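## Task

Remove the carton labelled X67 from the line of cartons on the wall shelf and set it down on the desk, with every other carton left where it was, the low shelf still standing upright, the desk not shifted much, and the robot neither fallen nor left leaning.

## Robot and tools

ROBOT. A Hello Robot Stretch 4, about 1.6 m tall: an omni-wheel base (rim within 0.23 m of its origin), one lift on a mast, one arm that telescopes forward, a three-axis wrist and a five-finger hand. There is a single arm, so joint targets go in one flat set of named values, not per-arm lists.

FRAMES. Base frame: origin on the floor under the base centre, x ahead, y to the left, z up, metres. hand_pose is reported in it (the hand point sits 0.045 m in front of the palm; the printed value may be slightly off). base_odometry uses the frame the base had at the start; it counts wheel turns, so slipping looks like travel, and heading is in rad, left positive, -3.142 to 3.142. If turned_by_wheels and turned_by_imu drift apart by more than about 0.1 rad over a move, the base likely slipped or struck something.

move. One action per call. "base" is a relative offset from where the base last measured itself, never a pose: {"translate_m": d} straight ahead (+) or back, -2 to 2 m; {"strafe_m": d} sideways, left +, -2 to 2 m; {"rotate_rad": d} on the spot, counter-clockwise +, -3.2 to 3.2. Only translate_m and strafe_m may be combined (straight diagonal, no turning). "joints" holds absolute targets by name: lift_m 0 to 1.2 m; arm_m 0 to 0.55 m; wrist_yaw_rad -1.134 to 4.276 (0 ahead, + left, 3.14 folded back, above 3.4 may hit the arm); wrist_pitch_rad -1.117 to 4.259 (0 level, 1.57 pointing down); wrist_roll_rad -1.117 to 4.259 (0 palm up, 1.57 palm to the robot's right, 3.14 palm down); hand_little, hand_ring, hand_middle, hand_index, hand_thumb_bend each -1 (curled) to +1 (straight); hand_thumb_turn -1 (opposite the fingers) to +1 (beside the palm); hand_force_limit -1 to 1, a setting mapping linearly to roughly 0 to 10 N fingertip stop force (15 N for thumb motors); hand_speed -0.96 to 1, a setting (full speed from +0.48). Targets past a range are clipped and reported; other out-of-range values are refused, and unknown keys make the call invalid. Optional: "pace" ("slow", "default", "fast", "max"), "speeds" per joint (wrist_pitch_rad, wrist_yaw_rad, wrist_roll_rad, lift_m, arm_m), and "contact_limits" 0 to 1 (default 0.5) for arm_m, lift_m, translate_m, strafe_m, rotate_rad, given only next to that same motion. {"end_of_arm": "enable_torque"} stands alone and revives wrist motors that cut out. "cameras" picks head_camera, head_left_camera, head_right_camera, wrist_camera or all. "blocking": false returns within about 0.5 s while motion continues; a later move overrides only what it names. A move with no action just reports state and pictures. Each action is capped near 14-15 s.

wait(seconds 0 to 10, cameras): lets time run without new commands; ends early once running motions settle. stop(cameras): brakes all your motions and re-brakes wheels left slack; check the "stop:" line. zoom_image(camera, region [x0, y0, x1, y1] in pixels, at most 504 per side): closer look at the latest full picture. show_instructions(): shows the reference page. finished_scene(scene): ends the current scene, giving its number; irreversible, and the goal must hold with the robot idle.

RESULTS. "move" reads done or the worst status. base_status and joint_status: done, moving, off_target (resting short, maybe still pushing), contact_stop (blocked; that motion goes slack), time_out (target dropped), limit_stop_at_own_body, limit_stop_at_tilt (lean over 6 degrees; lift, arm and wheels go limp until it eases), torque_fault (a wrist motor is limp until enable_torque). An unplanned stop or a refused call cancels the rest of that reply's move, wait and finished_scene calls. on_its_own lists things the robot did unasked (slack joints, "held at" gives the target). lidar_m: 12 distances in 30-degree sectors, 1st ahead, counting counter-clockwise (4th left, 7th behind, 10th right); "-" means nothing seen or closer than 0.25 m. wrist_depth_mm: 7x7 grid of depths, 100 to 2000 mm. base_tilt in degrees (forward, right), about 3 degrees bias. motor_effort is percent of maximum with peak in brackets; servo_current in mA. hand_stopped_by gives six words for little, ring, middle, index, thumb_bend, thumb_turn: moving, target, force, stalled, fault. The *_load_n values are fingertip loads in N, positive when pushed open; a lost grip shows as load falling toward 0.

GRIPPING. A finger motor only starts when its target changes by 0.002 or more, then locks. The thumb turned in front (hand_thumb_turn -1) lets the hand wrap objects about 0.035 to 0.065 m thick. For a soft grip use hand_speed -0.94 or lower; faster closing can overshoot the force limit several times. To grip harder, raise hand_force_limit and send a more closed target. At the start hand_force_limit is 0 and hand_speed -0.8 (slow). The wrist camera sits behind the palm heel and can collide with things.

CAUTIONS. Keep the hand away from the base when the lift is low (under about 0.25 m) and avoid extreme wrist tilt-plus-roll or yaw-plus-pitch combinations. Tall lift slows the base. Carrying over 1 kg with arm_m above 0.2 while driving risks tipping. When lifting a load, keep lift_m's contact limit at 0.15 or more for 1 kg. Low contact limits (arm_m even at 0 needs 15-40 N) protect against shoving the shelf or desk. Avoid drops, knocking other cartons, toppling the low shelf, hard collisions, and straining fingers; a loose object may occasionally get nudged by the scene.

Each tool is called after "Call:" as a command line: name --argument value for each argument, lists and objects as JSON in quotes; but a table of rows of numbers goes row by row, as --pt "numbers of a row", without its own name.

Reference images:

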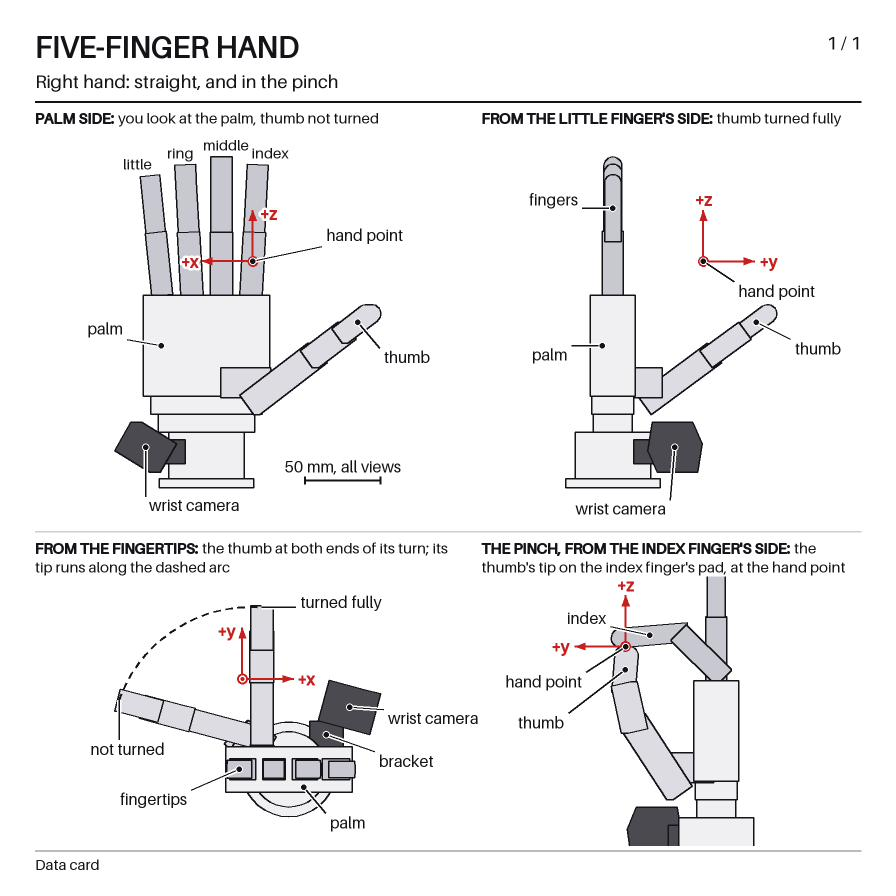

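## Session

Call:
move --cameras '["all"]'

Scene clock: 0.00 s.
base_odometry: x=+0.000 y=+0.000 heading=+0.000
turned_by_wheels: +0.000
turned_by_imu: +0.000
base_tilt: forward=+0.1 right=-0.2
lidar_m: 1.97 2.15 2.09 1.83 1.38 1.32 1.43 1.99 1.35 1.43 2.32 1.85
base_status: not commanded
joint_positions: lift_m=+0.139 arm_m=+0.000 wrist_yaw_rad=+3.098 wrist_pitch_rad=+0.003 wrist_roll_rad=+0.000 hand_little=+1.000 hand_ring=+1.000 hand_middle=+1.000 hand_index=+1.000 hand_thumb_turn=+1.000 hand_thumb_bend=+1.000 hand_force_limit=+0.000 hand_speed=-0.800
joint_status: not commanded
measured_speeds: all 0
hand_stopped_by: target,target,target,target,target,target
little_load_n: 0.0
ring_load_n: 0.0
middle_load_n: 0.0
index_load_n: 0.0
thumb_bend_load_n: 0.0
thumb_turn_load_n: 0.0
motor_effort: lift_m=+19 arm_m=-5 wheel_0=+0 wheel_1=-1 wheel_2=+0
servo_current: wrist_yaw_rad=20 wrist_pitch_rad=33 wrist_roll_rad=39
hand_pose: x=-0.0453 y=+0.1277 z=+0.3765 quat_wxyz=(-0.488, -0.490, +0.512, +0.510) (m; base frame)
wrist_depth_mm: - - - 1576 - - - / - - - 1576 - - - / 117 - - 1618 - - - / - - - 1661 - - - / 1661 1661 1430 1537 1336 - - / 991 991 119 119 - - - / 741 - - - - - -
pictures: head_camera, head_left_camera, head_right_camera, wrist_camera
camera_calibration:
wrist_camera: T_world_to_cam=[[0.0479471, 0.998744, -0.014551, -0.0945964], [0.0541171, -0.0171438, -0.998387, 0.365025], [-0.997383, 0.0470823, -0.0548712, 0.130619], [0, 0, 0, 1]] pos_world=[0.115059, 0.0945857, 0.370227]

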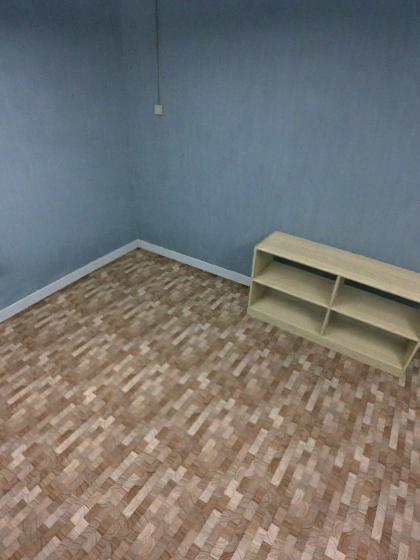

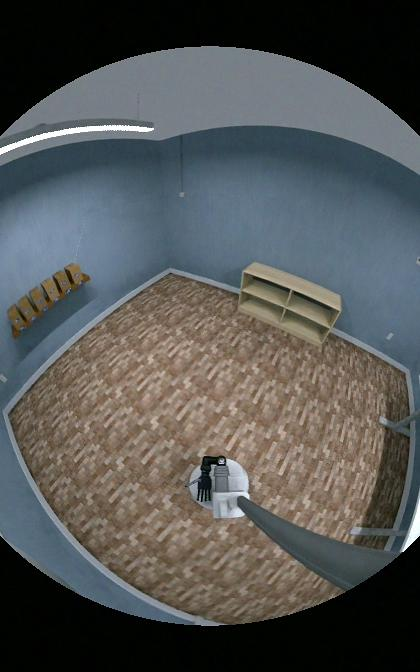

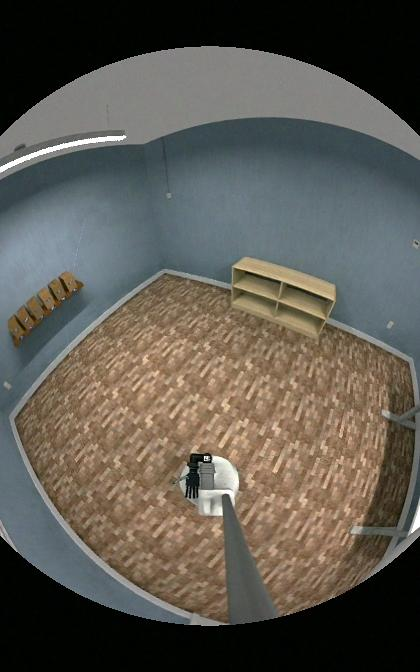

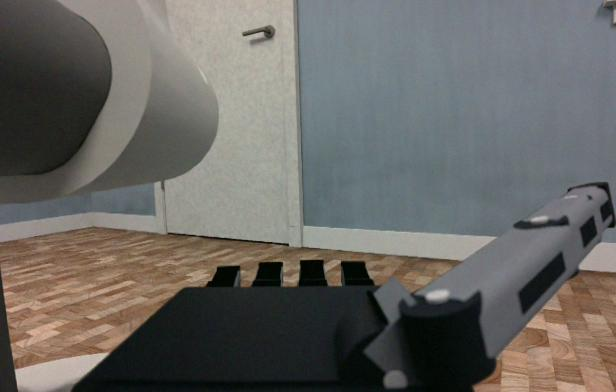

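Call:
move --base '{"rotate_rad":1.0}' --joints '{"lift_m":0.7,"hand_thumb_bend":-1.0,"hand_speed":0.0}' --cameras '["head_camera"]'

Call:
zoom_image --camera "head_camera" --region '[0, 100, 420, 400]'

Scene clock: 5.00 s.
move: done
base_odometry: x=+0.000 y=+0.000 heading=+1.000
turned_by_wheels: +1.000
turned_by_imu: +1.007
base_tilt: forward=+0.1 right=-0.2
lidar_m: 2.09 1.95 1.39 1.35 1.39 1.88 1.34 1.42 2.36 1.82 1.93 2.16
base_status: done
joint_positions: lift_m=+0.700 arm_m=+0.000 wrist_yaw_rad=+3.098 wrist_pitch_rad=+0.003 wrist_roll_rad=+0.000 hand_little=+1.000 hand_ring=+1.000 hand_middle=+1.000 hand_index=+1.000 hand_thumb_turn=+1.000 hand_thumb_bend=-1.000 hand_force_limit=+0.000 hand_speed=+0.000
joint_status: all done
measured_speeds: all 0
hand_stopped_by: target,target,target,target,target,target
little_load_n: 0.0
ring_load_n: 0.0
middle_load_n: 0.0
index_load_n: 0.0
thumb_bend_load_n: 0.0
thumb_turn_load_n: 0.0
motor_effort: lift_m=+23(28) arm_m=-5(6) wheel_0=-2(10) wheel_1=-2(12) wheel_2=-2(9)
servo_current: wrist_yaw_rad=20(65) wrist_pitch_rad=26(39) wrist_roll_rad=39(52)
hand_pose: x=-0.0453 y=+0.1277 z=+0.9373 quat_wxyz=(-0.488, -0.490, +0.512, +0.510) (m; base frame)
wrist_depth_mm: - - - - - - - / - - - - - - 1661 / 117 - - - - - 1708 / - - - - - - 1756 / - - - - 148 - 1661 / - - 119 119 - - - / 1921 - - - - - -
pictures: head_camera

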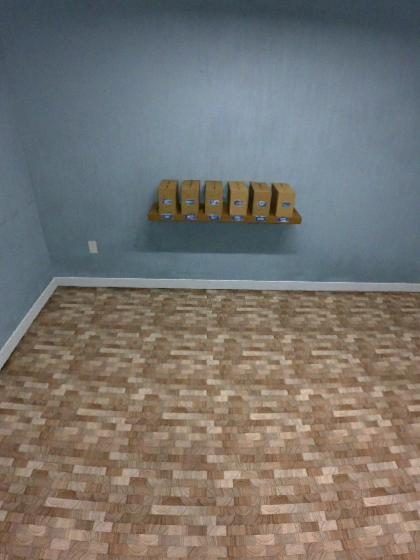

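Scaled by 1.200 from the camera's 420x560 image, which has a finer 1200x1600 frame.

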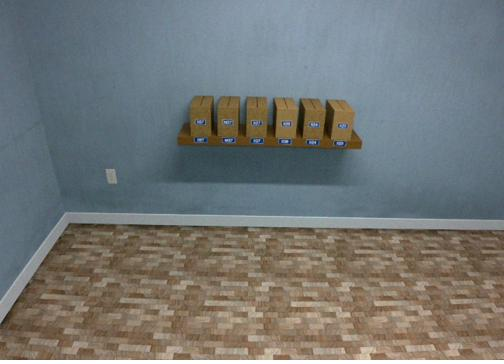

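Call:
zoom_image --camera "head_camera" --region '[140, 160, 310, 240]'

Call:
move --joints '{"wrist_yaw_rad":0.0,"wrist_pitch_rad":1.571,"wrist_roll_rad":3.1416,"lift_m":1.0}'

Scaled by 2.965 from the camera's 420x560 image, which has a finer 1200x1600 frame.

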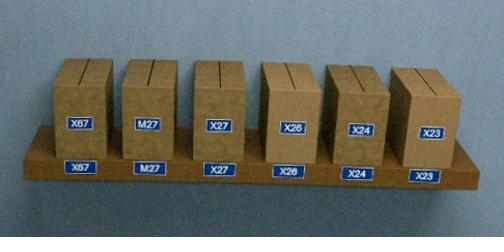

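Scene clock: 8.13 s.
move: done
base_odometry: x=+0.000 y=+0.000 heading=+1.000
turned_by_wheels: +0.000
turned_by_imu: +0.001
base_tilt: forward=+0.1 right=-0.2
lidar_m: 2.10 1.98 1.39 1.35 1.39 1.87 1.34 1.43 2.37 1.82 1.93 2.22
base_status: not commanded
joint_positions: lift_m=+1.000 arm_m=+0.000 wrist_yaw_rad=+0.002 wrist_pitch_rad=+1.568 wrist_roll_rad=+3.140 hand_little=+1.000 hand_ring=+1.000 hand_middle=+1.000 hand_index=+1.000 hand_thumb_turn=+1.000 hand_thumb_bend=-1.000 hand_force_limit=+0.000 hand_speed=+0.000
joint_status: all done
measured_speeds: all 0
hand_stopped_by: target,target,target,target,target,target
little_load_n: 0.0
ring_load_n: 0.0
middle_load_n: -0.5
index_load_n: 0.0
thumb_bend_load_n: 0.0
thumb_turn_load_n: 0.0
motor_effort: lift_m=+23(28) arm_m=-5(6) wheel_0=-1(2) wheel_1=-2(2) wheel_2=-2(2)
servo_current: wrist_yaw_rad=26(98) wrist_pitch_rad=26(72) wrist_roll_rad=46(111)
hand_pose: x=+0.1115 y=-0.0568 z=+0.9563 quat_wxyz=(-0.001, +0.708, -0.706, +0.001) (m; base frame)
wrist_depth_mm: 1078 1098 1098 1078 1098 1078 1098 / 1098 1098 1098 891 1098 1098 1098 / 1098 1118 1118 - 1098 1118 1118 / 1118 1118 1118 1138 1138 1138 1138 / 1118 1138 1118 1160 148 1138 1138 / 1138 1160 119 119 - - - / 1160 - - - - - -
pictures: none

Call:
move --base '{"rotate_rad":0.046}' --joints '{"lift_m":1.17}'

Call:
move --base '{"translate_m":1.25,"strafe_m":0.25}' --joints '{"arm_m":0.4}' --pace "fast" --cameras '["head_camera","wrist_camera"]'

Call:
zoom_image --camera "head_camera" --region '[0, 100, 420, 500]'

Scene clock: 15.03 s.
move: done
base_odometry: x=+0.000 y=+0.000 heading=+1.045
turned_by_wheels: +0.046
turned_by_imu: +0.047
base_tilt: forward=+0.0 right=-0.2
lidar_m: 2.08 1.85 1.38 1.32 1.43 1.98 1.36 1.47 2.33 1.84 1.96 2.19
base_status: done
joint_positions: lift_m=+1.170 arm_m=+0.000 wrist_yaw_rad=+0.002 wrist_pitch_rad=+1.568 wrist_roll_rad=+3.140 hand_little=+1.000 hand_ring=+1.000 hand_middle=+1.000 hand_index=+1.000 hand_thumb_turn=+1.000 hand_thumb_bend=-1.000 hand_force_limit=+0.000 hand_speed=+0.000
joint_status: all done
measured_speeds: all 0
hand_stopped_by: target,target,target,target,target,target
little_load_n: 0.0
ring_load_n: 0.0
middle_load_n: 0.0
index_load_n: 0.0
thumb_bend_load_n: 0.0
thumb_turn_load_n: 0.0
motor_effort: lift_m=+23(28) arm_m=-5(6) wheel_0=-3(4) wheel_1=-1(9) wheel_2=+0(7)
servo_current: wrist_yaw_rad=26(59) wrist_pitch_rad=26(39) wrist_roll_rad=52(59)
hand_pose: x=+0.1115 y=-0.0568 z=+1.1263 quat_wxyz=(-0.001, +0.708, -0.706, +0.001) (m; base frame)
wrist_depth_mm: 1281 1281 1281 1255 1281 1281 1281 / 1255 1281 1308 1060 1255 1281 1255 / 1281 1308 1281 - 1255 1308 1308 / 1281 1281 1336 1281 1281 1308 1308 / 1308 1336 1308 1308 148 1308 1308 / 1308 1336 119 119 - - - / 1336 - - - - - -
pictures: none

Scene clock: 20.60 s.
move: done
base_odometry: x=+0.411 y=+1.207 heading=+1.045
turned_by_wheels: +0.000
turned_by_imu: +0.004
base_tilt: forward=+0.0 right=-0.1
lidar_m: 0.85 1.16 1.10 0.96 1.08 1.58 3.43 2.73 2.23 2.20 1.24 0.91
base_status: done
joint_positions: lift_m=+1.170 arm_m=+0.400 wrist_yaw_rad=+0.001 wrist_pitch_rad=+1.568 wrist_roll_rad=+3.140 hand_little=+1.000 hand_ring=+1.000 hand_middle=+1.000 hand_index=+1.000 hand_thumb_turn=+1.000 hand_thumb_bend=-1.000 hand_force_limit=+0.000 hand_speed=+0.000
joint_status: all done
measured_speeds: all 0
hand_stopped_by: target,target,target,target,target,target
little_load_n: 0.0
ring_load_n: 0.5
middle_load_n: 0.0
index_load_n: 0.0
thumb_bend_load_n: 0.0
thumb_turn_load_n: 0.0
motor_effort: lift_m=+23(23) arm_m=+7(9) wheel_0=+1(8) wheel_1=+1(12) wheel_2=+0(12)
servo_current: wrist_yaw_rad=46(52) wrist_pitch_rad=33(39) wrist_roll_rad=39(52)
hand_pose: x=+0.5111 y=-0.0568 z=+1.1263 quat_wxyz=(-0.001, +0.708, -0.706, +0.001) (m; base frame)
wrist_depth_mm: 1281 1255 1229 - 1281 1281 1281 / 1281 1308 1281 1255 1281 1281 1281 / 1308 1308 1308 1281 1281 1281 1281 / 1281 1308 1308 1308 1281 1308 1281 / 1308 1308 1308 1281 148 1336 1308 / 1336 1308 119 119 - - - / - - - - - - -
pictures: head_camera, wrist_camera
camera_calibration:
wrist_camera: T_world_to_cam=[[0.0117384, 0.99992, 0.00462084, 0.0708273], [0.998485, -0.0119698, 0.053713, -0.587071], [0.0537641, 0.00398333, -0.998546, 1.25863], [0, 0, 0, 1]] pos_world=[0.517681, -0.0828624, 1.288]

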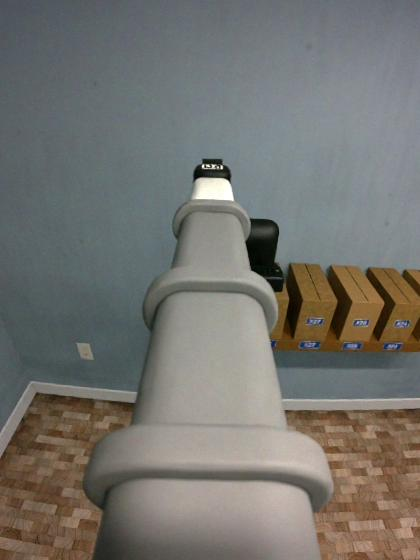

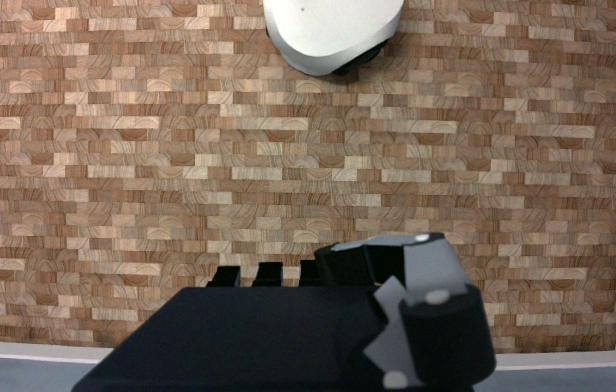

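Scaled by 1.200 from the camera's 420x560 image, which has a finer 1200x1600 frame.

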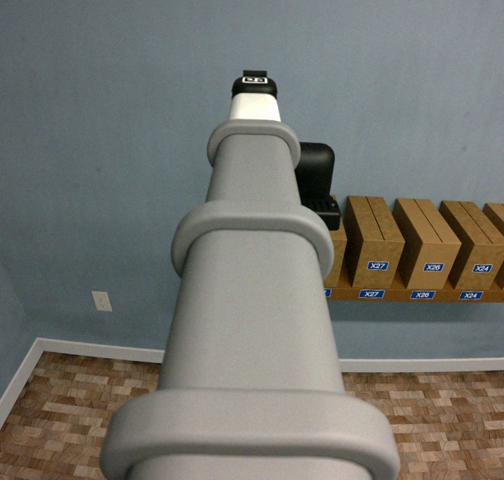

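Call:
move --base '{"translate_m":0.48,"strafe_m":0.02}' --cameras '["head_camera","wrist_camera"]'

Scene clock: 27.20 s.
move: done
base_odometry: x=+0.634 y=+1.632 heading=+1.046
turned_by_wheels: +0.000
turned_by_imu: +0.003
base_tilt: forward=+0.1 right=-0.3
lidar_m: 0.39 0.70 1.01 1.03 1.08 1.49 3.95 3.02 2.38 2.37 0.57 0.42
base_status: done
joint_positions: lift_m=+1.170 arm_m=+0.400 wrist_yaw_rad=+0.001 wrist_pitch_rad=+1.568 wrist_roll_rad=+3.140 hand_little=+1.000 hand_ring=+1.000 hand_middle=+1.000 hand_index=+1.000 hand_thumb_turn=+1.000 hand_thumb_bend=-1.000 hand_force_limit=+0.000 hand_speed=+0.000
joint_status: not commanded
measured_speeds: all 0
hand_stopped_by: target,target,target,target,target,target
little_load_n: 0.0
ring_load_n: 0.0
middle_load_n: 0.0
index_load_n: 0.0
thumb_bend_load_n: 0.0
thumb_turn_load_n: 0.0
motor_effort: lift_m=+23(23) arm_m=+6(7) wheel_0=+2(9) wheel_1=+2(11) wheel_2=+0(11)
servo_current: wrist_yaw_rad=39(59) wrist_pitch_rad=33(39) wrist_roll_rad=46(52)
hand_pose: x=+0.5111 y=-0.0568 z=+1.1263 quat_wxyz=(-0.001, +0.708, -0.706, +0.001) (m; base frame)
wrist_depth_mm: 1281 1255 1255 - 1281 1281 1281 / 325 304 307 306 1281 1281 1255 / 307 307 312 306 484 1281 1308 / 312 310 317 310 312 1308 1281 / 314 314 320 312 135 - - / 330 317 119 119 - - - / - - - - - - -
pictures: head_camera, wrist_camera
camera_calibration:
wrist_camera: T_world_to_cam=[[0.0117384, 0.99992, 0.00462084, 0.0708273], [0.998485, -0.0119698, 0.053713, -0.587071], [0.0537641, 0.00398333, -0.998546, 1.25863], [0, 0, 0, 1]] pos_world=[0.517681, -0.0828624, 1.288]

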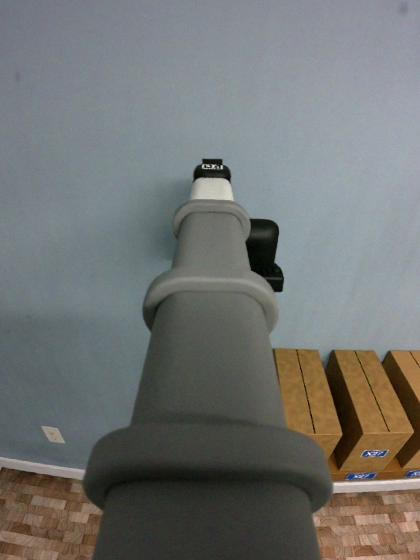

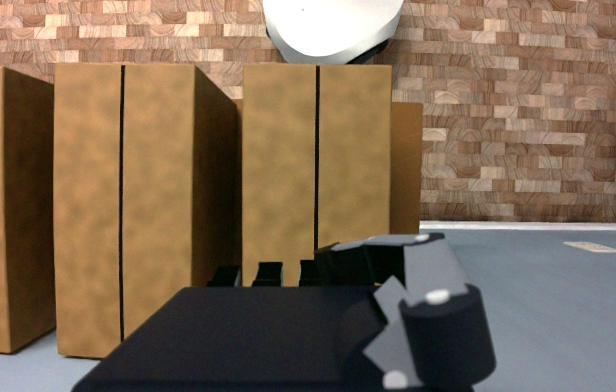

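Call:
move --base '{"strafe_m":0.006}' --joints '{"lift_m":1.105,"arm_m":0.445}' --speeds '{"lift_m":0.1}' --pace "slow"

Call:
move --joints '{"lift_m":1.086}' --speeds '{"lift_m":0.03}' --contact_limits '{"lift_m":0.4}' --cameras '["head_camera","wrist_camera"]'

Scene clock: 32.53 s.
move: done
base_odometry: x=+0.629 y=+1.635 heading=+1.046
turned_by_wheels: +0.000
turned_by_imu: +0.001
base_tilt: forward=+0.1 right=-0.3
lidar_m: 0.38 0.68 0.99 1.00 1.06 1.51 3.95 3.02 2.39 2.36 0.56 0.43
base_status: done
joint_positions: lift_m=+1.105 arm_m=+0.445 wrist_yaw_rad=+0.001 wrist_pitch_rad=+1.568 wrist_roll_rad=+3.140 hand_little=+1.000 hand_ring=+1.000 hand_middle=+1.000 hand_index=+1.000 hand_thumb_turn=+1.000 hand_thumb_bend=-1.000 hand_force_limit=+0.000 hand_speed=+0.000
joint_status: all done
measured_speeds: all 0
hand_stopped_by: target,target,target,target,target,target
little_load_n: 0.0
ring_load_n: 0.0
middle_load_n: 0.0
index_load_n: 0.0
thumb_bend_load_n: 0.0
thumb_turn_load_n: 0.0
motor_effort: lift_m=+15(21) arm_m=+7(9) wheel_0=-4(7) wheel_1=+3(11) wheel_2=+0(3)
servo_current: wrist_yaw_rad=26(52) wrist_pitch_rad=26(39) wrist_roll_rad=39(52)
hand_pose: x=+0.5561 y=-0.0568 z=+1.0620 quat_wxyz=(-0.001, +0.708, -0.706, +0.001) (m; base frame)
wrist_depth_mm: 238 239 240 238 240 1182 1182 / 241 242 242 241 243 1205 1205 / 243 244 243 245 243 1229 1229 / 245 246 247 246 246 1229 1229 / 247 247 249 247 139 - - / 250 250 119 129 - - - / - - - - - - -
pictures: none

Scene clock: 33.57 s.
move: done
base_odometry: x=+0.629 y=+1.635 heading=+1.046
turned_by_wheels: +0.000
turned_by_imu: +0.000
base_tilt: forward=+0.0 right=-0.2
lidar_m: 0.38 0.67 0.98 1.01 1.03 1.49 3.94 3.03 2.37 2.36 0.58 0.37
base_status: not commanded
joint_positions: lift_m=+1.087 arm_m=+0.445 wrist_yaw_rad=+0.001 wrist_pitch_rad=+1.568 wrist_roll_rad=+3.140 hand_little=+1.000 hand_ring=+1.000 hand_middle=+1.000 hand_index=+1.000 hand_thumb_turn=+1.000 hand_thumb_bend=-1.000 hand_force_limit=+0.000 hand_speed=+0.000
joint_status: all done
measured_speeds: all 0
hand_stopped_by: target,target,target,target,target,target
little_load_n: 0.0
ring_load_n: 0.0
middle_load_n: 0.0
index_load_n: 0.0
thumb_bend_load_n: 0.0
thumb_turn_load_n: 0.0
motor_effort: lift_m=+7(17) arm_m=+7(8) wheel_0=-3(4) wheel_1=+3(4) wheel_2=+0(0)
servo_current: wrist_yaw_rad=20(59) wrist_pitch_rad=26(33) wrist_roll_rad=33(52)
contact_limits: lift_m 0.4
hand_pose: x=+0.5561 y=-0.0568 z=+1.0436 quat_wxyz=(-0.001, +0.708, -0.706, +0.001) (m; base frame)
wrist_depth_mm: 226 227 226 226 226 1182 1182 / 228 229 229 228 229 1205 1205 / 230 230 300 230 230 1205 1205 / 231 233 233 231 232 1229 1229 / 235 235 234 233 139 - - / 236 236 119 129 - - - / - - - - - - -
pictures: head_camera, wrist_camera
camera_calibration:
wrist_camera: T_world_to_cam=[[0.0117384, 0.99992, 0.00462084, 0.0706824], [0.998485, -0.0119698, 0.053713, -0.62746], [0.0537641, 0.00398333, -0.998546, 1.17363], [0, 0, 0, 1]] pos_world=[0.562581, -0.0828624, 1.2053]

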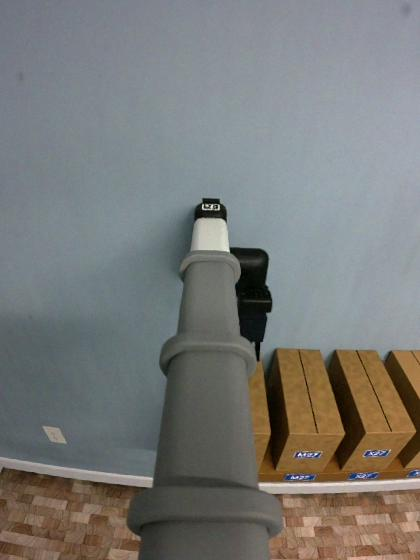

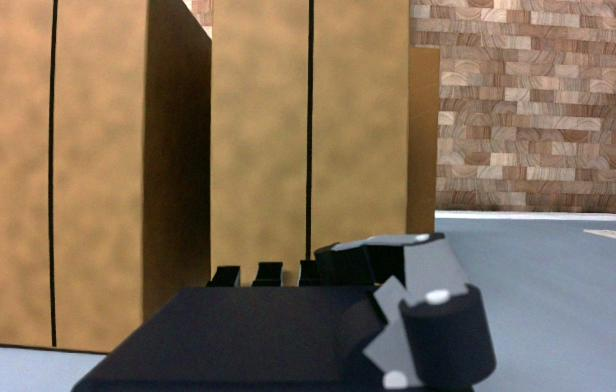

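Call:
move --joints '{"arm_m":0.32}' --speeds '{"arm_m":0.05}' --cameras '["head_camera","wrist_camera"]'

Scene clock: 37.73 s.
move: done
base_odometry: x=+0.629 y=+1.635 heading=+1.046
turned_by_wheels: +0.000
turned_by_imu: +0.001
base_tilt: forward=+0.0 right=-0.3
lidar_m: 0.26 0.68 0.98 1.01 1.05 1.51 3.95 3.04 2.36 2.35 0.58 0.31
base_status: not commanded
joint_positions: lift_m=+1.087 arm_m=+0.320 wrist_yaw_rad=+0.001 wrist_pitch_rad=+1.567 wrist_roll_rad=+3.140 hand_little=+1.000 hand_ring=+1.000 hand_middle=+1.000 hand_index=+1.000 hand_thumb_turn=+1.000 hand_thumb_bend=-1.000 hand_force_limit=+0.000 hand_speed=+0.000
joint_status: all done
measured_speeds: all 0
hand_stopped_by: target,target,target,target,target,target
little_load_n: 0.0
ring_load_n: 0.0
middle_load_n: 1.0
index_load_n: 0.0
thumb_bend_load_n: 0.0
thumb_turn_load_n: -0.5
motor_effort: lift_m=+8(8) arm_m=-8(10) wheel_0=-3(3) wheel_1=+3(3) wheel_2=+0(0)
servo_current: wrist_yaw_rad=26(52) wrist_pitch_rad=33(39) wrist_roll_rad=46(52)
contact_limits: lift_m 0.4
hand_pose: x=+0.4318 y=-0.0568 z=+1.0435 quat_wxyz=(-0.001, +0.708, -0.706, +0.001) (m; base frame)
wrist_depth_mm: 1160 1182 221 221 221 1182 1160 / 1182 1205 226 224 224 1182 1182 / 1182 1182 289 227 228 1182 1205 / 230 231 231 231 232 1229 1229 / 234 234 235 233 139 - - / 237 237 119 129 - - - / 239 - - - - - -
pictures: head_camera, wrist_camera
camera_calibration:
wrist_camera: T_world_to_cam=[[0.0120332, 0.999917, 0.00465028, 0.0719789], [0.998421, -0.0122701, 0.0548092, -0.504562], [0.0548617, 0.00398341, -0.998486, 1.17967], [0, 0, 0, 1]] pos_world=[0.438181, -0.0828631, 1.2052]

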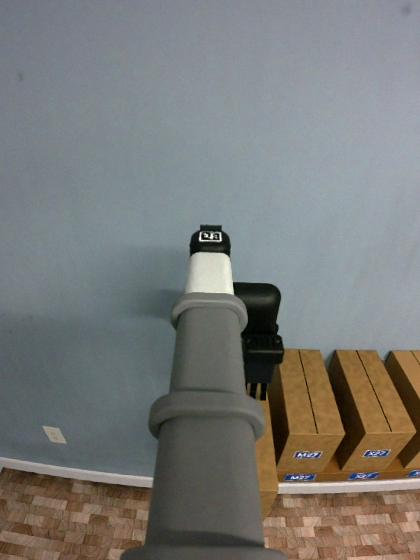

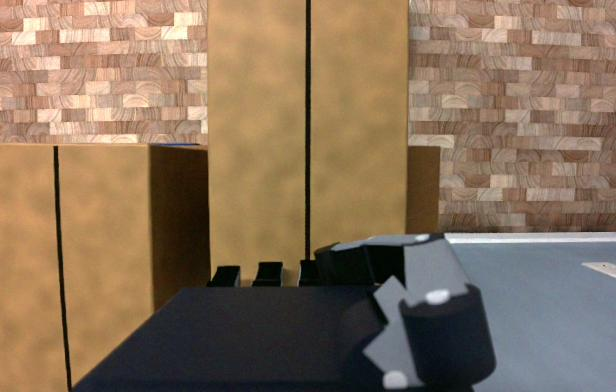

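Call:
zoom_image --camera "head_camera" --region '[200, 340, 420, 560]'

Scaled by 2.291 from the camera's 420x560 image, which has a finer 1200x1600 frame.

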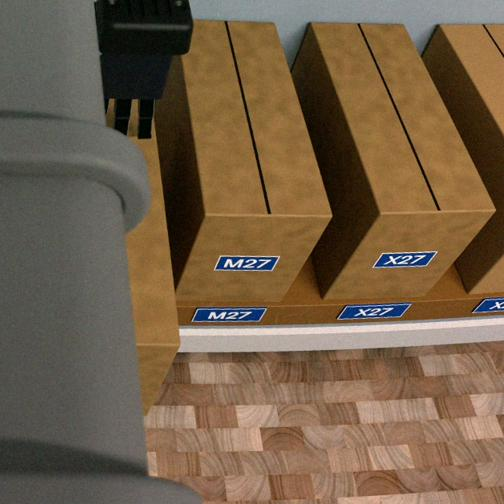

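Call:
move --joints '{"lift_m":1.17}'

Call:
move --base '{"translate_m":-0.22}' --joints '{"arm_m":0.0}'

Call:
move --joints '{"lift_m":0.6,"wrist_pitch_rad":0.0}' --pace "fast" --cameras '["head_camera","wrist_camera"]'

Scene clock: 43.17 s.
move: done
base_odometry: x=+0.629 y=+1.635 heading=+1.046
turned_by_wheels: +0.000
turned_by_imu: +0.001
base_tilt: forward=+0.1 right=-0.3
lidar_m: 0.28 0.69 1.00 1.02 1.04 1.49 3.94 3.04 2.41 2.32 0.58 0.28
base_status: not commanded
joint_positions: lift_m=+1.170 arm_m=+0.320 wrist_yaw_rad=+0.001 wrist_pitch_rad=+1.568 wrist_roll_rad=+3.140 hand_little=+1.000 hand_ring=+1.000 hand_middle=+1.000 hand_index=+1.000 hand_thumb_turn=+1.000 hand_thumb_bend=-1.000 hand_force_limit=+0.000 hand_speed=+0.000
joint_status: all done
measured_speeds: all 0
hand_stopped_by: target,target,target,target,target,target
little_load_n: 0.0
ring_load_n: 0.0
middle_load_n: 0.0
index_load_n: 0.0
thumb_bend_load_n: 0.0
thumb_turn_load_n: 0.0
motor_effort: lift_m=+23(26) arm_m=-7(9) wheel_0=-3(3) wheel_1=+3(3) wheel_2=+0(0)
servo_current: wrist_yaw_rad=33(52) wrist_pitch_rad=26(46) wrist_roll_rad=39(52)
hand_pose: x=+0.4315 y=-0.0568 z=+1.1263 quat_wxyz=(-0.001, +0.708, -0.706, +0.001) (m; base frame)
wrist_depth_mm: 1255 1281 1255 303 1255 1281 1255 / 1255 1255 1255 304 1281 1255 1281 / 1281 1281 1281 307 1255 1308 1281 / 310 310 327 310 492 1281 1281 / 332 312 327 314 139 1308 - / 329 315 119 119 - - - / 345 - - - - - -
pictures: none

Scene clock: 45.33 s.
move: done
base_odometry: x=+0.518 y=+1.445 heading=+1.045
turned_by_wheels: +0.000
turned_by_imu: +0.000
base_tilt: forward=+0.0 right=-0.3
lidar_m: 0.51 0.89 1.07 1.02 1.07 1.55 3.72 3.09 2.32 2.57 0.87 0.62
base_status: done
joint_positions: lift_m=+1.170 arm_m=+0.000 wrist_yaw_rad=+0.001 wrist_pitch_rad=+1.568 wrist_roll_rad=+3.140 hand_little=+1.000 hand_ring=+1.000 hand_middle=+1.000 hand_index=+1.000 hand_thumb_turn=+1.000 hand_thumb_bend=-1.000 hand_force_limit=+0.000 hand_speed=+0.000
joint_status: all done
measured_speeds: all 0
hand_stopped_by: target,target,target,target,target,target
little_load_n: 0.0
ring_load_n: 0.0
middle_load_n: 0.0
index_load_n: 0.0
thumb_bend_load_n: 0.0
thumb_turn_load_n: 0.0
motor_effort: lift_m=+23(23) arm_m=-7(9) wheel_0=-1(10) wheel_1=-1(12) wheel_2=-2(11)
servo_current: wrist_yaw_rad=33(52) wrist_pitch_rad=33(39) wrist_roll_rad=39(52)
hand_pose: x=+0.1115 y=-0.0568 z=+1.1263 quat_wxyz=(-0.001, +0.708, -0.706, +0.001) (m; base frame)
wrist_depth_mm: 1281 1255 1255 1229 1255 1281 1281 / 1281 1281 1281 1060 1281 1281 1255 / 1255 1308 1255 - 1255 1308 1281 / 1281 1281 1308 1281 1308 1281 1281 / 1308 1308 1308 1308 148 1336 1281 / 1308 1281 119 119 - - - / 1336 - - - - - -
pictures: none

Scene clock: 47.83 s.
move: done
base_odometry: x=+0.518 y=+1.445 heading=+1.045
turned_by_wheels: +0.000
turned_by_imu: +0.001
base_tilt: forward=+0.0 right=-0.2
lidar_m: 0.47 0.92 1.06 1.01 1.06 1.54 3.69 3.12 2.30 2.55 0.88 0.65
base_status: not commanded
joint_positions: lift_m=+0.600 arm_m=+0.000 wrist_yaw_rad=+0.001 wrist_pitch_rad=+0.011 wrist_roll_rad=+3.140 hand_little=+1.000 hand_ring=+1.000 hand_middle=+1.000 hand_index=+1.000 hand_thumb_turn=+1.000 hand_thumb_bend=-1.000 hand_force_limit=+0.000 hand_speed=+0.000
joint_status: all done
measured_speeds: all 0
hand_stopped_by: target,target,target,target,target,target
little_load_n: 0.0
ring_load_n: 0.0
middle_load_n: 0.0
index_load_n: 0.0
thumb_bend_load_n: 0.0
thumb_turn_load_n: 0.0
motor_effort: lift_m=+15(19) arm_m=-6(7) wheel_0=-1(2) wheel_1=-1(2) wheel_2=-2(2)
servo_current: wrist_yaw_rad=13(46) wrist_pitch_rad=46(202) wrist_roll_rad=39(52)
hand_pose: x=+0.3918 y=-0.0565 z=+0.7158 quat_wxyz=(-0.497, +0.503, -0.502, +0.497) (m; base frame)
wrist_depth_mm: - - - - - - - / - - - - - - - / - - - - - - - / - - - - - - - / 413 415 415 415 148 - - / 415 430 119 119 - - - / 415 - - - - - -
pictures: head_camera, wrist_camera
camera_calibration:
wrist_camera: T_world_to_cam=[[-0.00511416, 0.9999, 0.0131761, 0.0743873], [-0.0399014, -0.0133698, 0.999114, -0.715837], [0.999191, 0.00458388, 0.0399658, -0.258627], [0, 0, 0, 1]] pos_world=[0.230235, -0.0827649, 0.724559]

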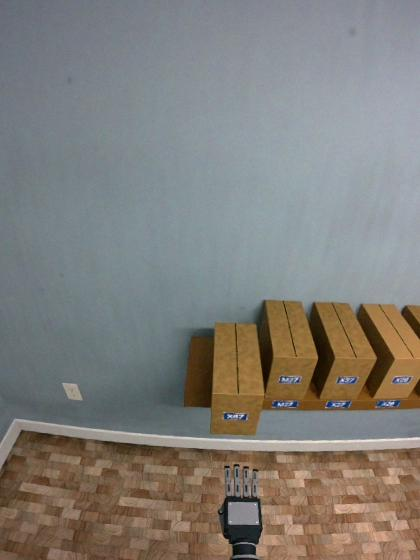

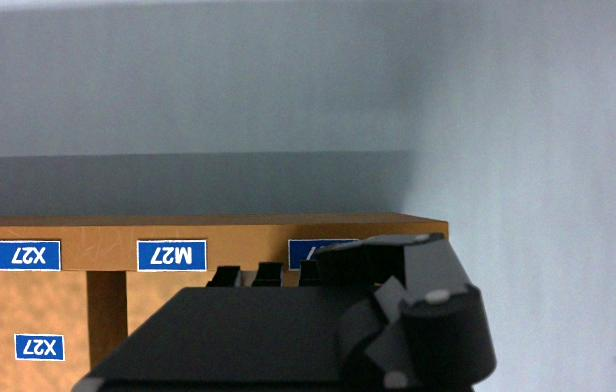

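Call:
zoom_image --camera "head_camera" --region '[180, 290, 400, 510]'

Scaled by 2.291 from the camera's 420x560 image, which has a finer 1200x1600 frame.

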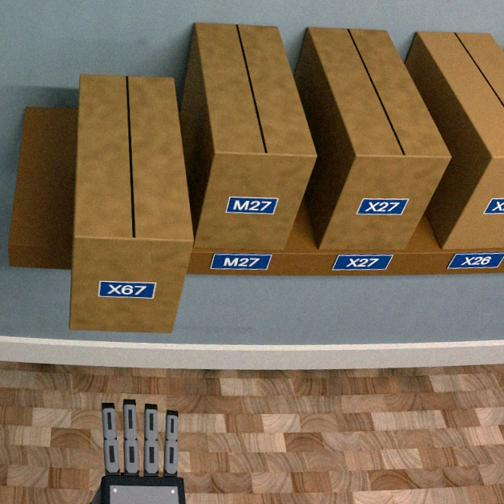

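Call:
zoom_image --camera "wrist_camera" --region '[120, 200, 460, 392]'

Scaled by 1.482.

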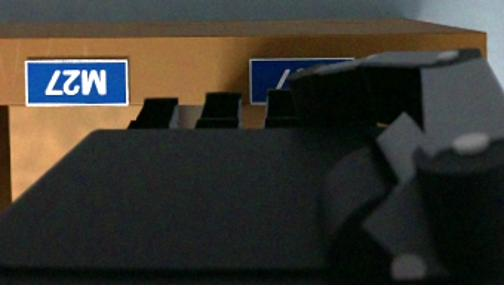

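Call:
zoom_image --camera "wrist_camera" --region '[200, 235, 330, 300]'

Scaled by 3.877.

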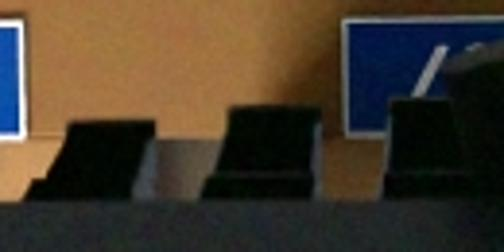

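Call:
move --base '{"translate_m":0.155,"strafe_m":0.012}' --pace "slow" --cameras '["head_camera","wrist_camera"]'

Call:
zoom_image --camera "head_camera" --region '[180, 340, 400, 560]'

Call:
zoom_image --camera "wrist_camera" --region '[150, 150, 450, 392]'

Scene clock: 64.77 s.
move: done
base_odometry: x=+0.586 y=+1.585 heading=+1.046
turned_by_wheels: +0.000
turned_by_imu: +0.002
base_tilt: forward=+0.1 right=-0.1
lidar_m: 0.35 0.76 1.07 1.02 1.03 1.46 3.89 3.28 2.35 2.56 0.66 0.37
base_status: done
joint_positions: lift_m=+0.600 arm_m=+0.000 wrist_yaw_rad=+0.001 wrist_pitch_rad=+0.011 wrist_roll_rad=+3.140 hand_little=+1.000 hand_ring=+1.000 hand_middle=+1.000 hand_index=+1.000 hand_thumb_turn=+1.000 hand_thumb_bend=-1.000 hand_force_limit=+0.000 hand_speed=+0.000
joint_status: not commanded
measured_speeds: all 0
hand_stopped_by: target,target,target,target,target,target
little_load_n: 0.0
ring_load_n: 0.0
middle_load_n: 0.0
index_load_n: 0.0
thumb_bend_load_n: 0.0
thumb_turn_load_n: -0.5
motor_effort: lift_m=+15(15) arm_m=-6(6) wheel_0=+4(8) wheel_1=+1(11) wheel_2=-2(7)
servo_current: wrist_yaw_rad=46(46) wrist_pitch_rad=59(59) wrist_roll_rad=33(52)
hand_pose: x=+0.3918 y=-0.0565 z=+0.7158 quat_wxyz=(-0.497, +0.503, -0.502, +0.497) (m; base frame)
wrist_depth_mm: - - - - - - - / - - - - - - - / - - - - - - - / - - - - - - - / 260 260 263 262 148 - - / 264 260 119 118 - - - / 265 - - - - - -
pictures: head_camera, wrist_camera
camera_calibration:
wrist_camera: T_world_to_cam=[[-0.00511416, 0.9999, 0.0131761, 0.0743873], [-0.0399014, -0.0133698, 0.999114, -0.715837], [0.999191, 0.00458388, 0.0399658, -0.258627], [0, 0, 0, 1]] pos_world=[0.230235, -0.0827649, 0.724559]

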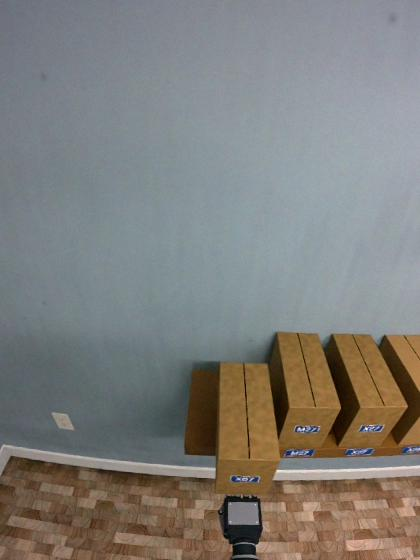

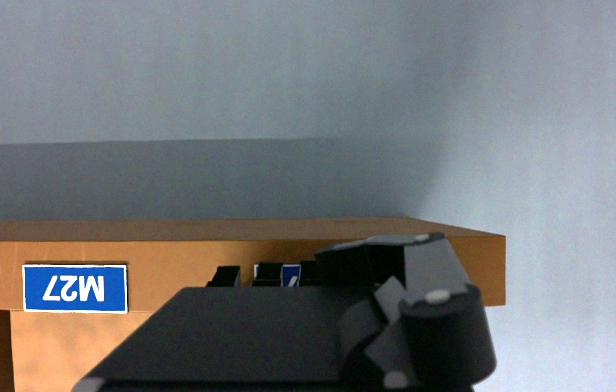

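Scaled by 2.291 from the camera's 420x560 image, which has a finer 1200x1600 frame.

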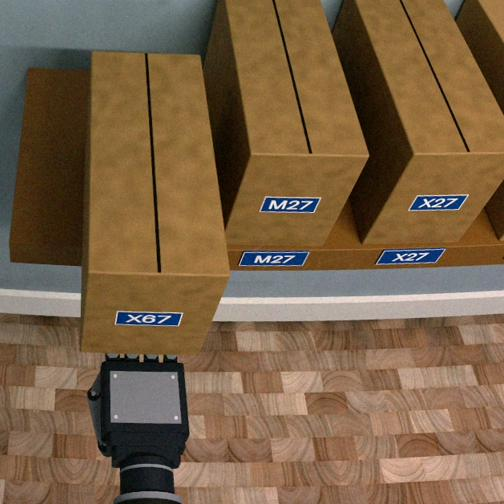

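Scaled by 1.680.

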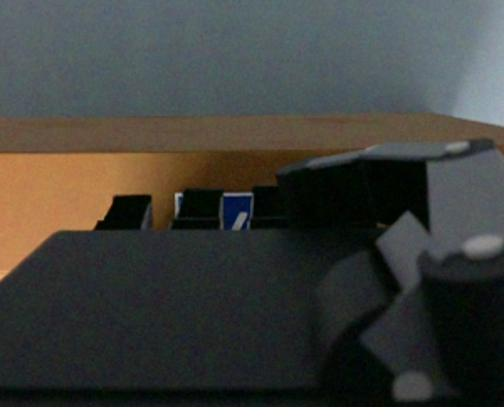

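Call:
move --base '{"translate_m":0.014}' --pace "slow" --contact_limits '{"translate_m":0.3}'

Call:
move --joints '{"lift_m":0.634,"wrist_pitch_rad":-0.065}' --speeds '{"lift_m":0.05,"wrist_pitch_rad":0.2}' --cameras '["head_camera","wrist_camera"]'

Call:
zoom_image --camera "head_camera" --region '[180, 340, 400, 560]'

Scene clock: 70.37 s.
move: done
base_odometry: x=+0.593 y=+1.597 heading=+1.046
turned_by_wheels: +0.000
turned_by_imu: +0.001
base_tilt: forward=+0.0 right=-0.2
lidar_m: 0.34 0.75 1.03 1.00 1.03 1.51 3.89 3.01 2.38 2.55 0.65 0.34
base_status: done
joint_positions: lift_m=+0.600 arm_m=+0.000 wrist_yaw_rad=+0.001 wrist_pitch_rad=+0.011 wrist_roll_rad=+3.140 hand_little=+1.000 hand_ring=+1.000 hand_middle=+1.000 hand_index=+1.000 hand_thumb_turn=+1.000 hand_thumb_bend=-1.000 hand_force_limit=+0.000 hand_speed=+0.000
joint_status: not commanded
measured_speeds: all 0
hand_stopped_by: target,target,target,target,target,target
little_load_n: 0.0
ring_load_n: 0.0
middle_load_n: 0.0
index_load_n: 0.0
thumb_bend_load_n: 0.5
thumb_turn_load_n: 0.0
motor_effort: lift_m=+15(15) arm_m=-6(6) wheel_0=+2(8) wheel_1=+3(10) wheel_2=-3(8)
servo_current: wrist_yaw_rad=39(52) wrist_pitch_rad=52(59) wrist_roll_rad=46(52)
contact_limits: translate_m 0.3
hand_pose: x=+0.3918 y=-0.0565 z=+0.7158 quat_wxyz=(-0.497, +0.503, -0.502, +0.497) (m; base frame)
wrist_depth_mm: - - - - - - - / - - - - - - - / - - - - - - - / - - - - - - - / 247 247 248 252 148 - - / 251 247 119 119 - - - / 251 - - - - - -
pictures: none

Scene clock: 71.50 s.
move: done
base_odometry: x=+0.593 y=+1.597 heading=+1.046
turned_by_wheels: +0.000
turned_by_imu: +0.000
base_tilt: forward=+0.1 right=-0.3
lidar_m: 0.34 0.76 1.06 0.99 1.05 1.50 3.92 2.98 2.39 2.52 0.64 0.35
base_status: not commanded
joint_positions: lift_m=+0.634 arm_m=+0.000 wrist_yaw_rad=+0.001 wrist_pitch_rad=-0.050 wrist_roll_rad=+3.140 hand_little=+1.000 hand_ring=+1.000 hand_middle=+1.000 hand_index=+1.000 hand_thumb_turn=+1.000 hand_thumb_bend=-1.000 hand_force_limit=+0.000 hand_speed=+0.000
joint_status: all done
measured_speeds: all 0
hand_stopped_by: target,target,target,target,target,target
little_load_n: 0.0
ring_load_n: 0.0
middle_load_n: -2.0
index_load_n: 0.0
thumb_bend_load_n: 0.0
thumb_turn_load_n: 0.0
motor_effort: lift_m=+24(27) arm_m=-6(6) wheel_0=+2(3) wheel_1=+3(3) wheel_2=-3(3)
servo_current: wrist_yaw_rad=26(52) wrist_pitch_rad=72(104) wrist_roll_rad=39(46)
contact_limits: translate_m 0.3
hand_pose: x=+0.3953 y=-0.0565 z=+0.7627 quat_wxyz=(-0.512, +0.488, -0.487, +0.513) (m; base frame)
wrist_depth_mm: - - - - - - - / - - - - - - - / - - - - - - - / 243 244 245 244 247 248 - / 251 252 247 257 148 249 - / 252 254 119 129 - - - / 254 - - - - - -
pictures: head_camera, wrist_camera
camera_calibration:
wrist_camera: T_world_to_cam=[[-0.00592278, 0.999899, 0.0129366, 0.0742881], [-0.101101, -0.0134693, 0.994785, -0.735068], [0.994859, 0.00458399, 0.101171, -0.308947], [0, 0, 0, 1]] pos_world=[0.233482, -0.0827652, 0.76153]

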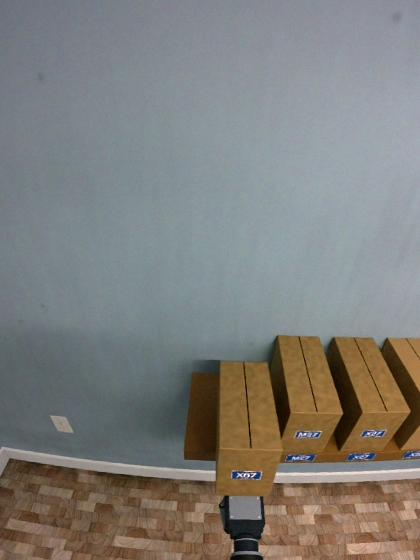

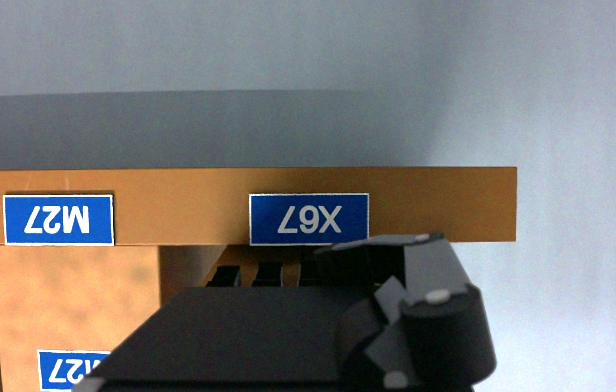

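Scaled by 2.291 from the camera's 420x560 image, which has a finer 1200x1600 frame.

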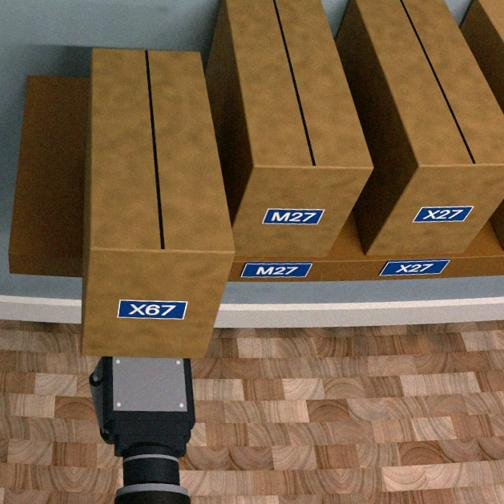

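Call:
move --base '{"translate_m":-0.013}' --pace "slow" --contact_limits '{"translate_m":0.3}'

Call:
move --joints '{"lift_m":0.6,"wrist_pitch_rad":0.0}' --speeds '{"lift_m":0.04,"wrist_pitch_rad":0.15}' --cameras '["head_camera","wrist_camera"]'

Call:
zoom_image --camera "head_camera" --region '[180, 340, 400, 560]'

Scene clock: 74.50 s.
move: done
base_odometry: x=+0.586 y=+1.586 heading=+1.046
turned_by_wheels: +0.000
turned_by_imu: +0.000
base_tilt: forward=+0.1 right=-0.2
lidar_m: 0.36 0.76 1.04 1.01 1.08 1.51 3.89 3.25 2.36 2.57 0.63 0.35
base_status: done
joint_positions: lift_m=+0.634 arm_m=+0.000 wrist_yaw_rad=+0.001 wrist_pitch_rad=-0.050 wrist_roll_rad=+3.140 hand_little=+1.000 hand_ring=+1.000 hand_middle=+1.000 hand_index=+1.000 hand_thumb_turn=+1.000 hand_thumb_bend=-1.000 hand_force_limit=+0.000 hand_speed=+0.000
joint_status: not commanded
measured_speeds: all 0
hand_stopped_by: target,target,target,target,target,target
little_load_n: 0.0
ring_load_n: 0.0
middle_load_n: -2.0
index_load_n: 0.0
thumb_bend_load_n: 0.0
thumb_turn_load_n: 0.0
motor_effort: lift_m=+24(24) arm_m=-6(6) wheel_0=-2(7) wheel_1=-3(11) wheel_2=+1(7)
servo_current: wrist_yaw_rad=39(46) wrist_pitch_rad=72(78) wrist_roll_rad=39(52)
contact_limits: translate_m 0.3
hand_pose: x=+0.3953 y=-0.0565 z=+0.7627 quat_wxyz=(-0.512, +0.488, -0.487, +0.513) (m; base frame)
wrist_depth_mm: - - - - - - - / - - - - - - - / - - - - - - - / 256 256 258 257 259 260 - / 263 264 259 258 148 - - / 265 266 119 129 - - - / 266 - - - - - -
pictures: none

Scene clock: 75.77 s.
move: done
base_odometry: x=+0.586 y=+1.586 heading=+1.046
turned_by_wheels: +0.000
turned_by_imu: +0.000
base_tilt: forward=+0.1 right=-0.3
lidar_m: 0.32 0.75 1.06 1.00 1.03 1.50 3.90 3.29 2.34 2.58 0.67 0.33
base_status: not commanded
joint_positions: lift_m=+0.600 arm_m=+0.000 wrist_yaw_rad=+0.001 wrist_pitch_rad=+0.001 wrist_roll_rad=+3.140 hand_little=+1.000 hand_ring=+1.000 hand_middle=+1.000 hand_index=+1.000 hand_thumb_turn=+1.000 hand_thumb_bend=-1.000 hand_force_limit=+0.000 hand_speed=+0.000
joint_status: all done
measured_speeds: all 0
hand_stopped_by: target,target,target,target,target,target
little_load_n: 0.0
ring_load_n: 0.0
middle_load_n: 0.0
index_load_n: 0.0
thumb_bend_load_n: 0.0
thumb_turn_load_n: 0.0
motor_effort: lift_m=+15(22) arm_m=-6(7) wheel_0=-2(3) wheel_1=-3(4) wheel_2=+1(1)
servo_current: wrist_yaw_rad=26(59) wrist_pitch_rad=26(52) wrist_roll_rad=46(46)
contact_limits: translate_m 0.3
hand_pose: x=+0.3924 y=-0.0565 z=+0.7180 quat_wxyz=(-0.500, +0.501, -0.500, +0.500) (m; base frame)
wrist_depth_mm: - - - - - - - / - - - - - - - / - - - - - - - / - - - - - - - / 258 259 259 260 147 - - / 263 263 119 119 - - - / 263 - - - - - -
pictures: head_camera, wrist_camera
camera_calibration:
wrist_camera: T_world_to_cam=[[-0.00525353, 0.999899, 0.0132224, 0.0743821], [-0.0501021, -0.0134692, 0.998653, -0.713646], [0.99873, 0.00458398, 0.0501678, -0.266513], [0, 0, 0, 1]] pos_world=[0.23081, -0.0827652, 0.725071]

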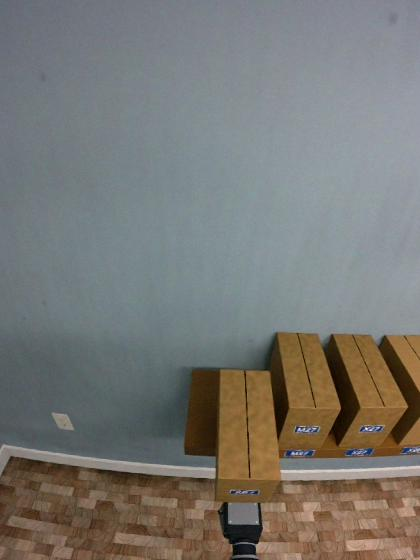

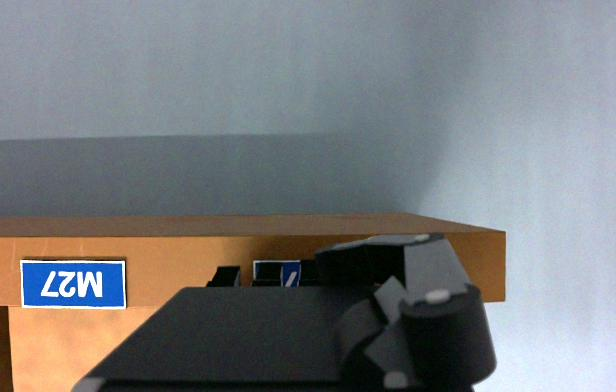

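Scaled by 2.291 from the camera's 420x560 image, which has a finer 1200x1600 frame.

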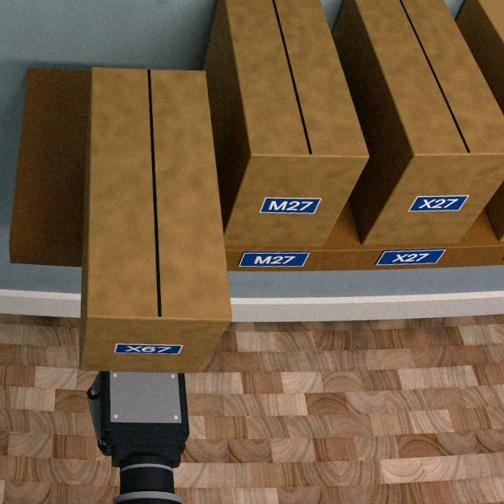

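Call:
move --base '{"translate_m":0.012}' --pace "slow" --contact_limits '{"translate_m":0.3}' --cameras '["head_camera","wrist_camera"]'

Call:
zoom_image --camera "head_camera" --region '[180, 340, 400, 560]'

Scene clock: 81.93 s.
move: done
base_odometry: x=+0.592 y=+1.596 heading=+1.046
turned_by_wheels: +0.000
turned_by_imu: +0.001
base_tilt: forward=+0.1 right=-0.3
lidar_m: 0.31 0.73 1.07 1.00 1.05 1.50 3.89 2.97 2.34 2.54 0.67 0.32
base_status: done
joint_positions: lift_m=+0.600 arm_m=+0.000 wrist_yaw_rad=+0.001 wrist_pitch_rad=+0.001 wrist_roll_rad=+3.140 hand_little=+1.000 hand_ring=+1.000 hand_middle=+1.000 hand_index=+1.000 hand_thumb_turn=+1.000 hand_thumb_bend=-1.000 hand_force_limit=+0.000 hand_speed=+0.000
joint_status: not commanded
measured_speeds: all 0
hand_stopped_by: target,target,target,target,target,target
little_load_n: 0.0
ring_load_n: 0.0
middle_load_n: 0.0
index_load_n: 0.0
thumb_bend_load_n: 0.0
thumb_turn_load_n: 0.0
motor_effort: lift_m=+15(15) arm_m=-6(6) wheel_0=+2(7) wheel_1=+3(7) wheel_2=-2(7)
servo_current: wrist_yaw_rad=26(46) wrist_pitch_rad=33(33) wrist_roll_rad=33(52)
contact_limits: translate_m 0.3
hand_pose: x=+0.3924 y=-0.0565 z=+0.7180 quat_wxyz=(-0.500, +0.501, -0.500, +0.500) (m; base frame)
wrist_depth_mm: - - - - - - - / - - - - - - - / - - - - - - - / - - - - - - - / 247 247 249 249 148 - - / 252 248 119 119 - - - / 252 - - - - - -
pictures: head_camera, wrist_camera
camera_calibration:
wrist_camera: T_world_to_cam=[[-0.00525353, 0.999899, 0.0132224, 0.0743821], [-0.0501021, -0.0134692, 0.998653, -0.713646], [0.99873, 0.00458398, 0.0501678, -0.266513], [0, 0, 0, 1]] pos_world=[0.23081, -0.0827652, 0.725071]

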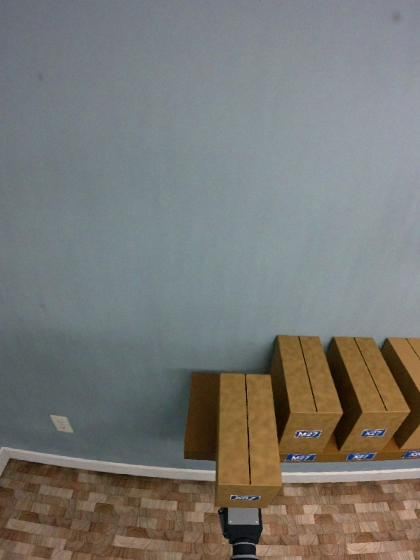

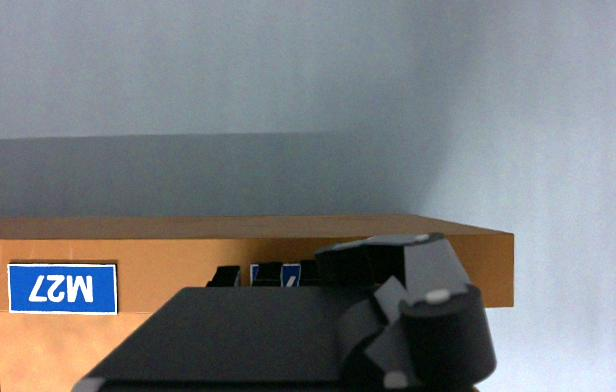

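Scaled by 2.291 from the camera's 420x560 image, which has a finer 1200x1600 frame.

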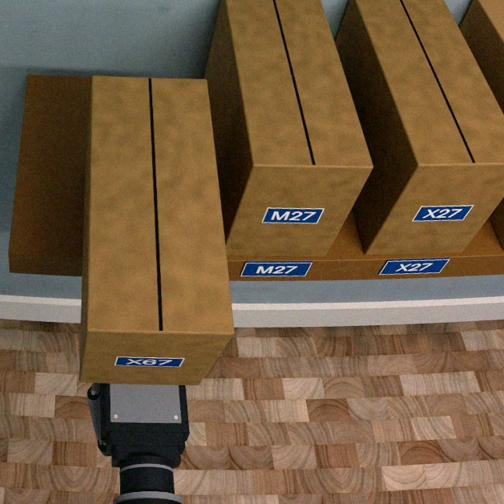

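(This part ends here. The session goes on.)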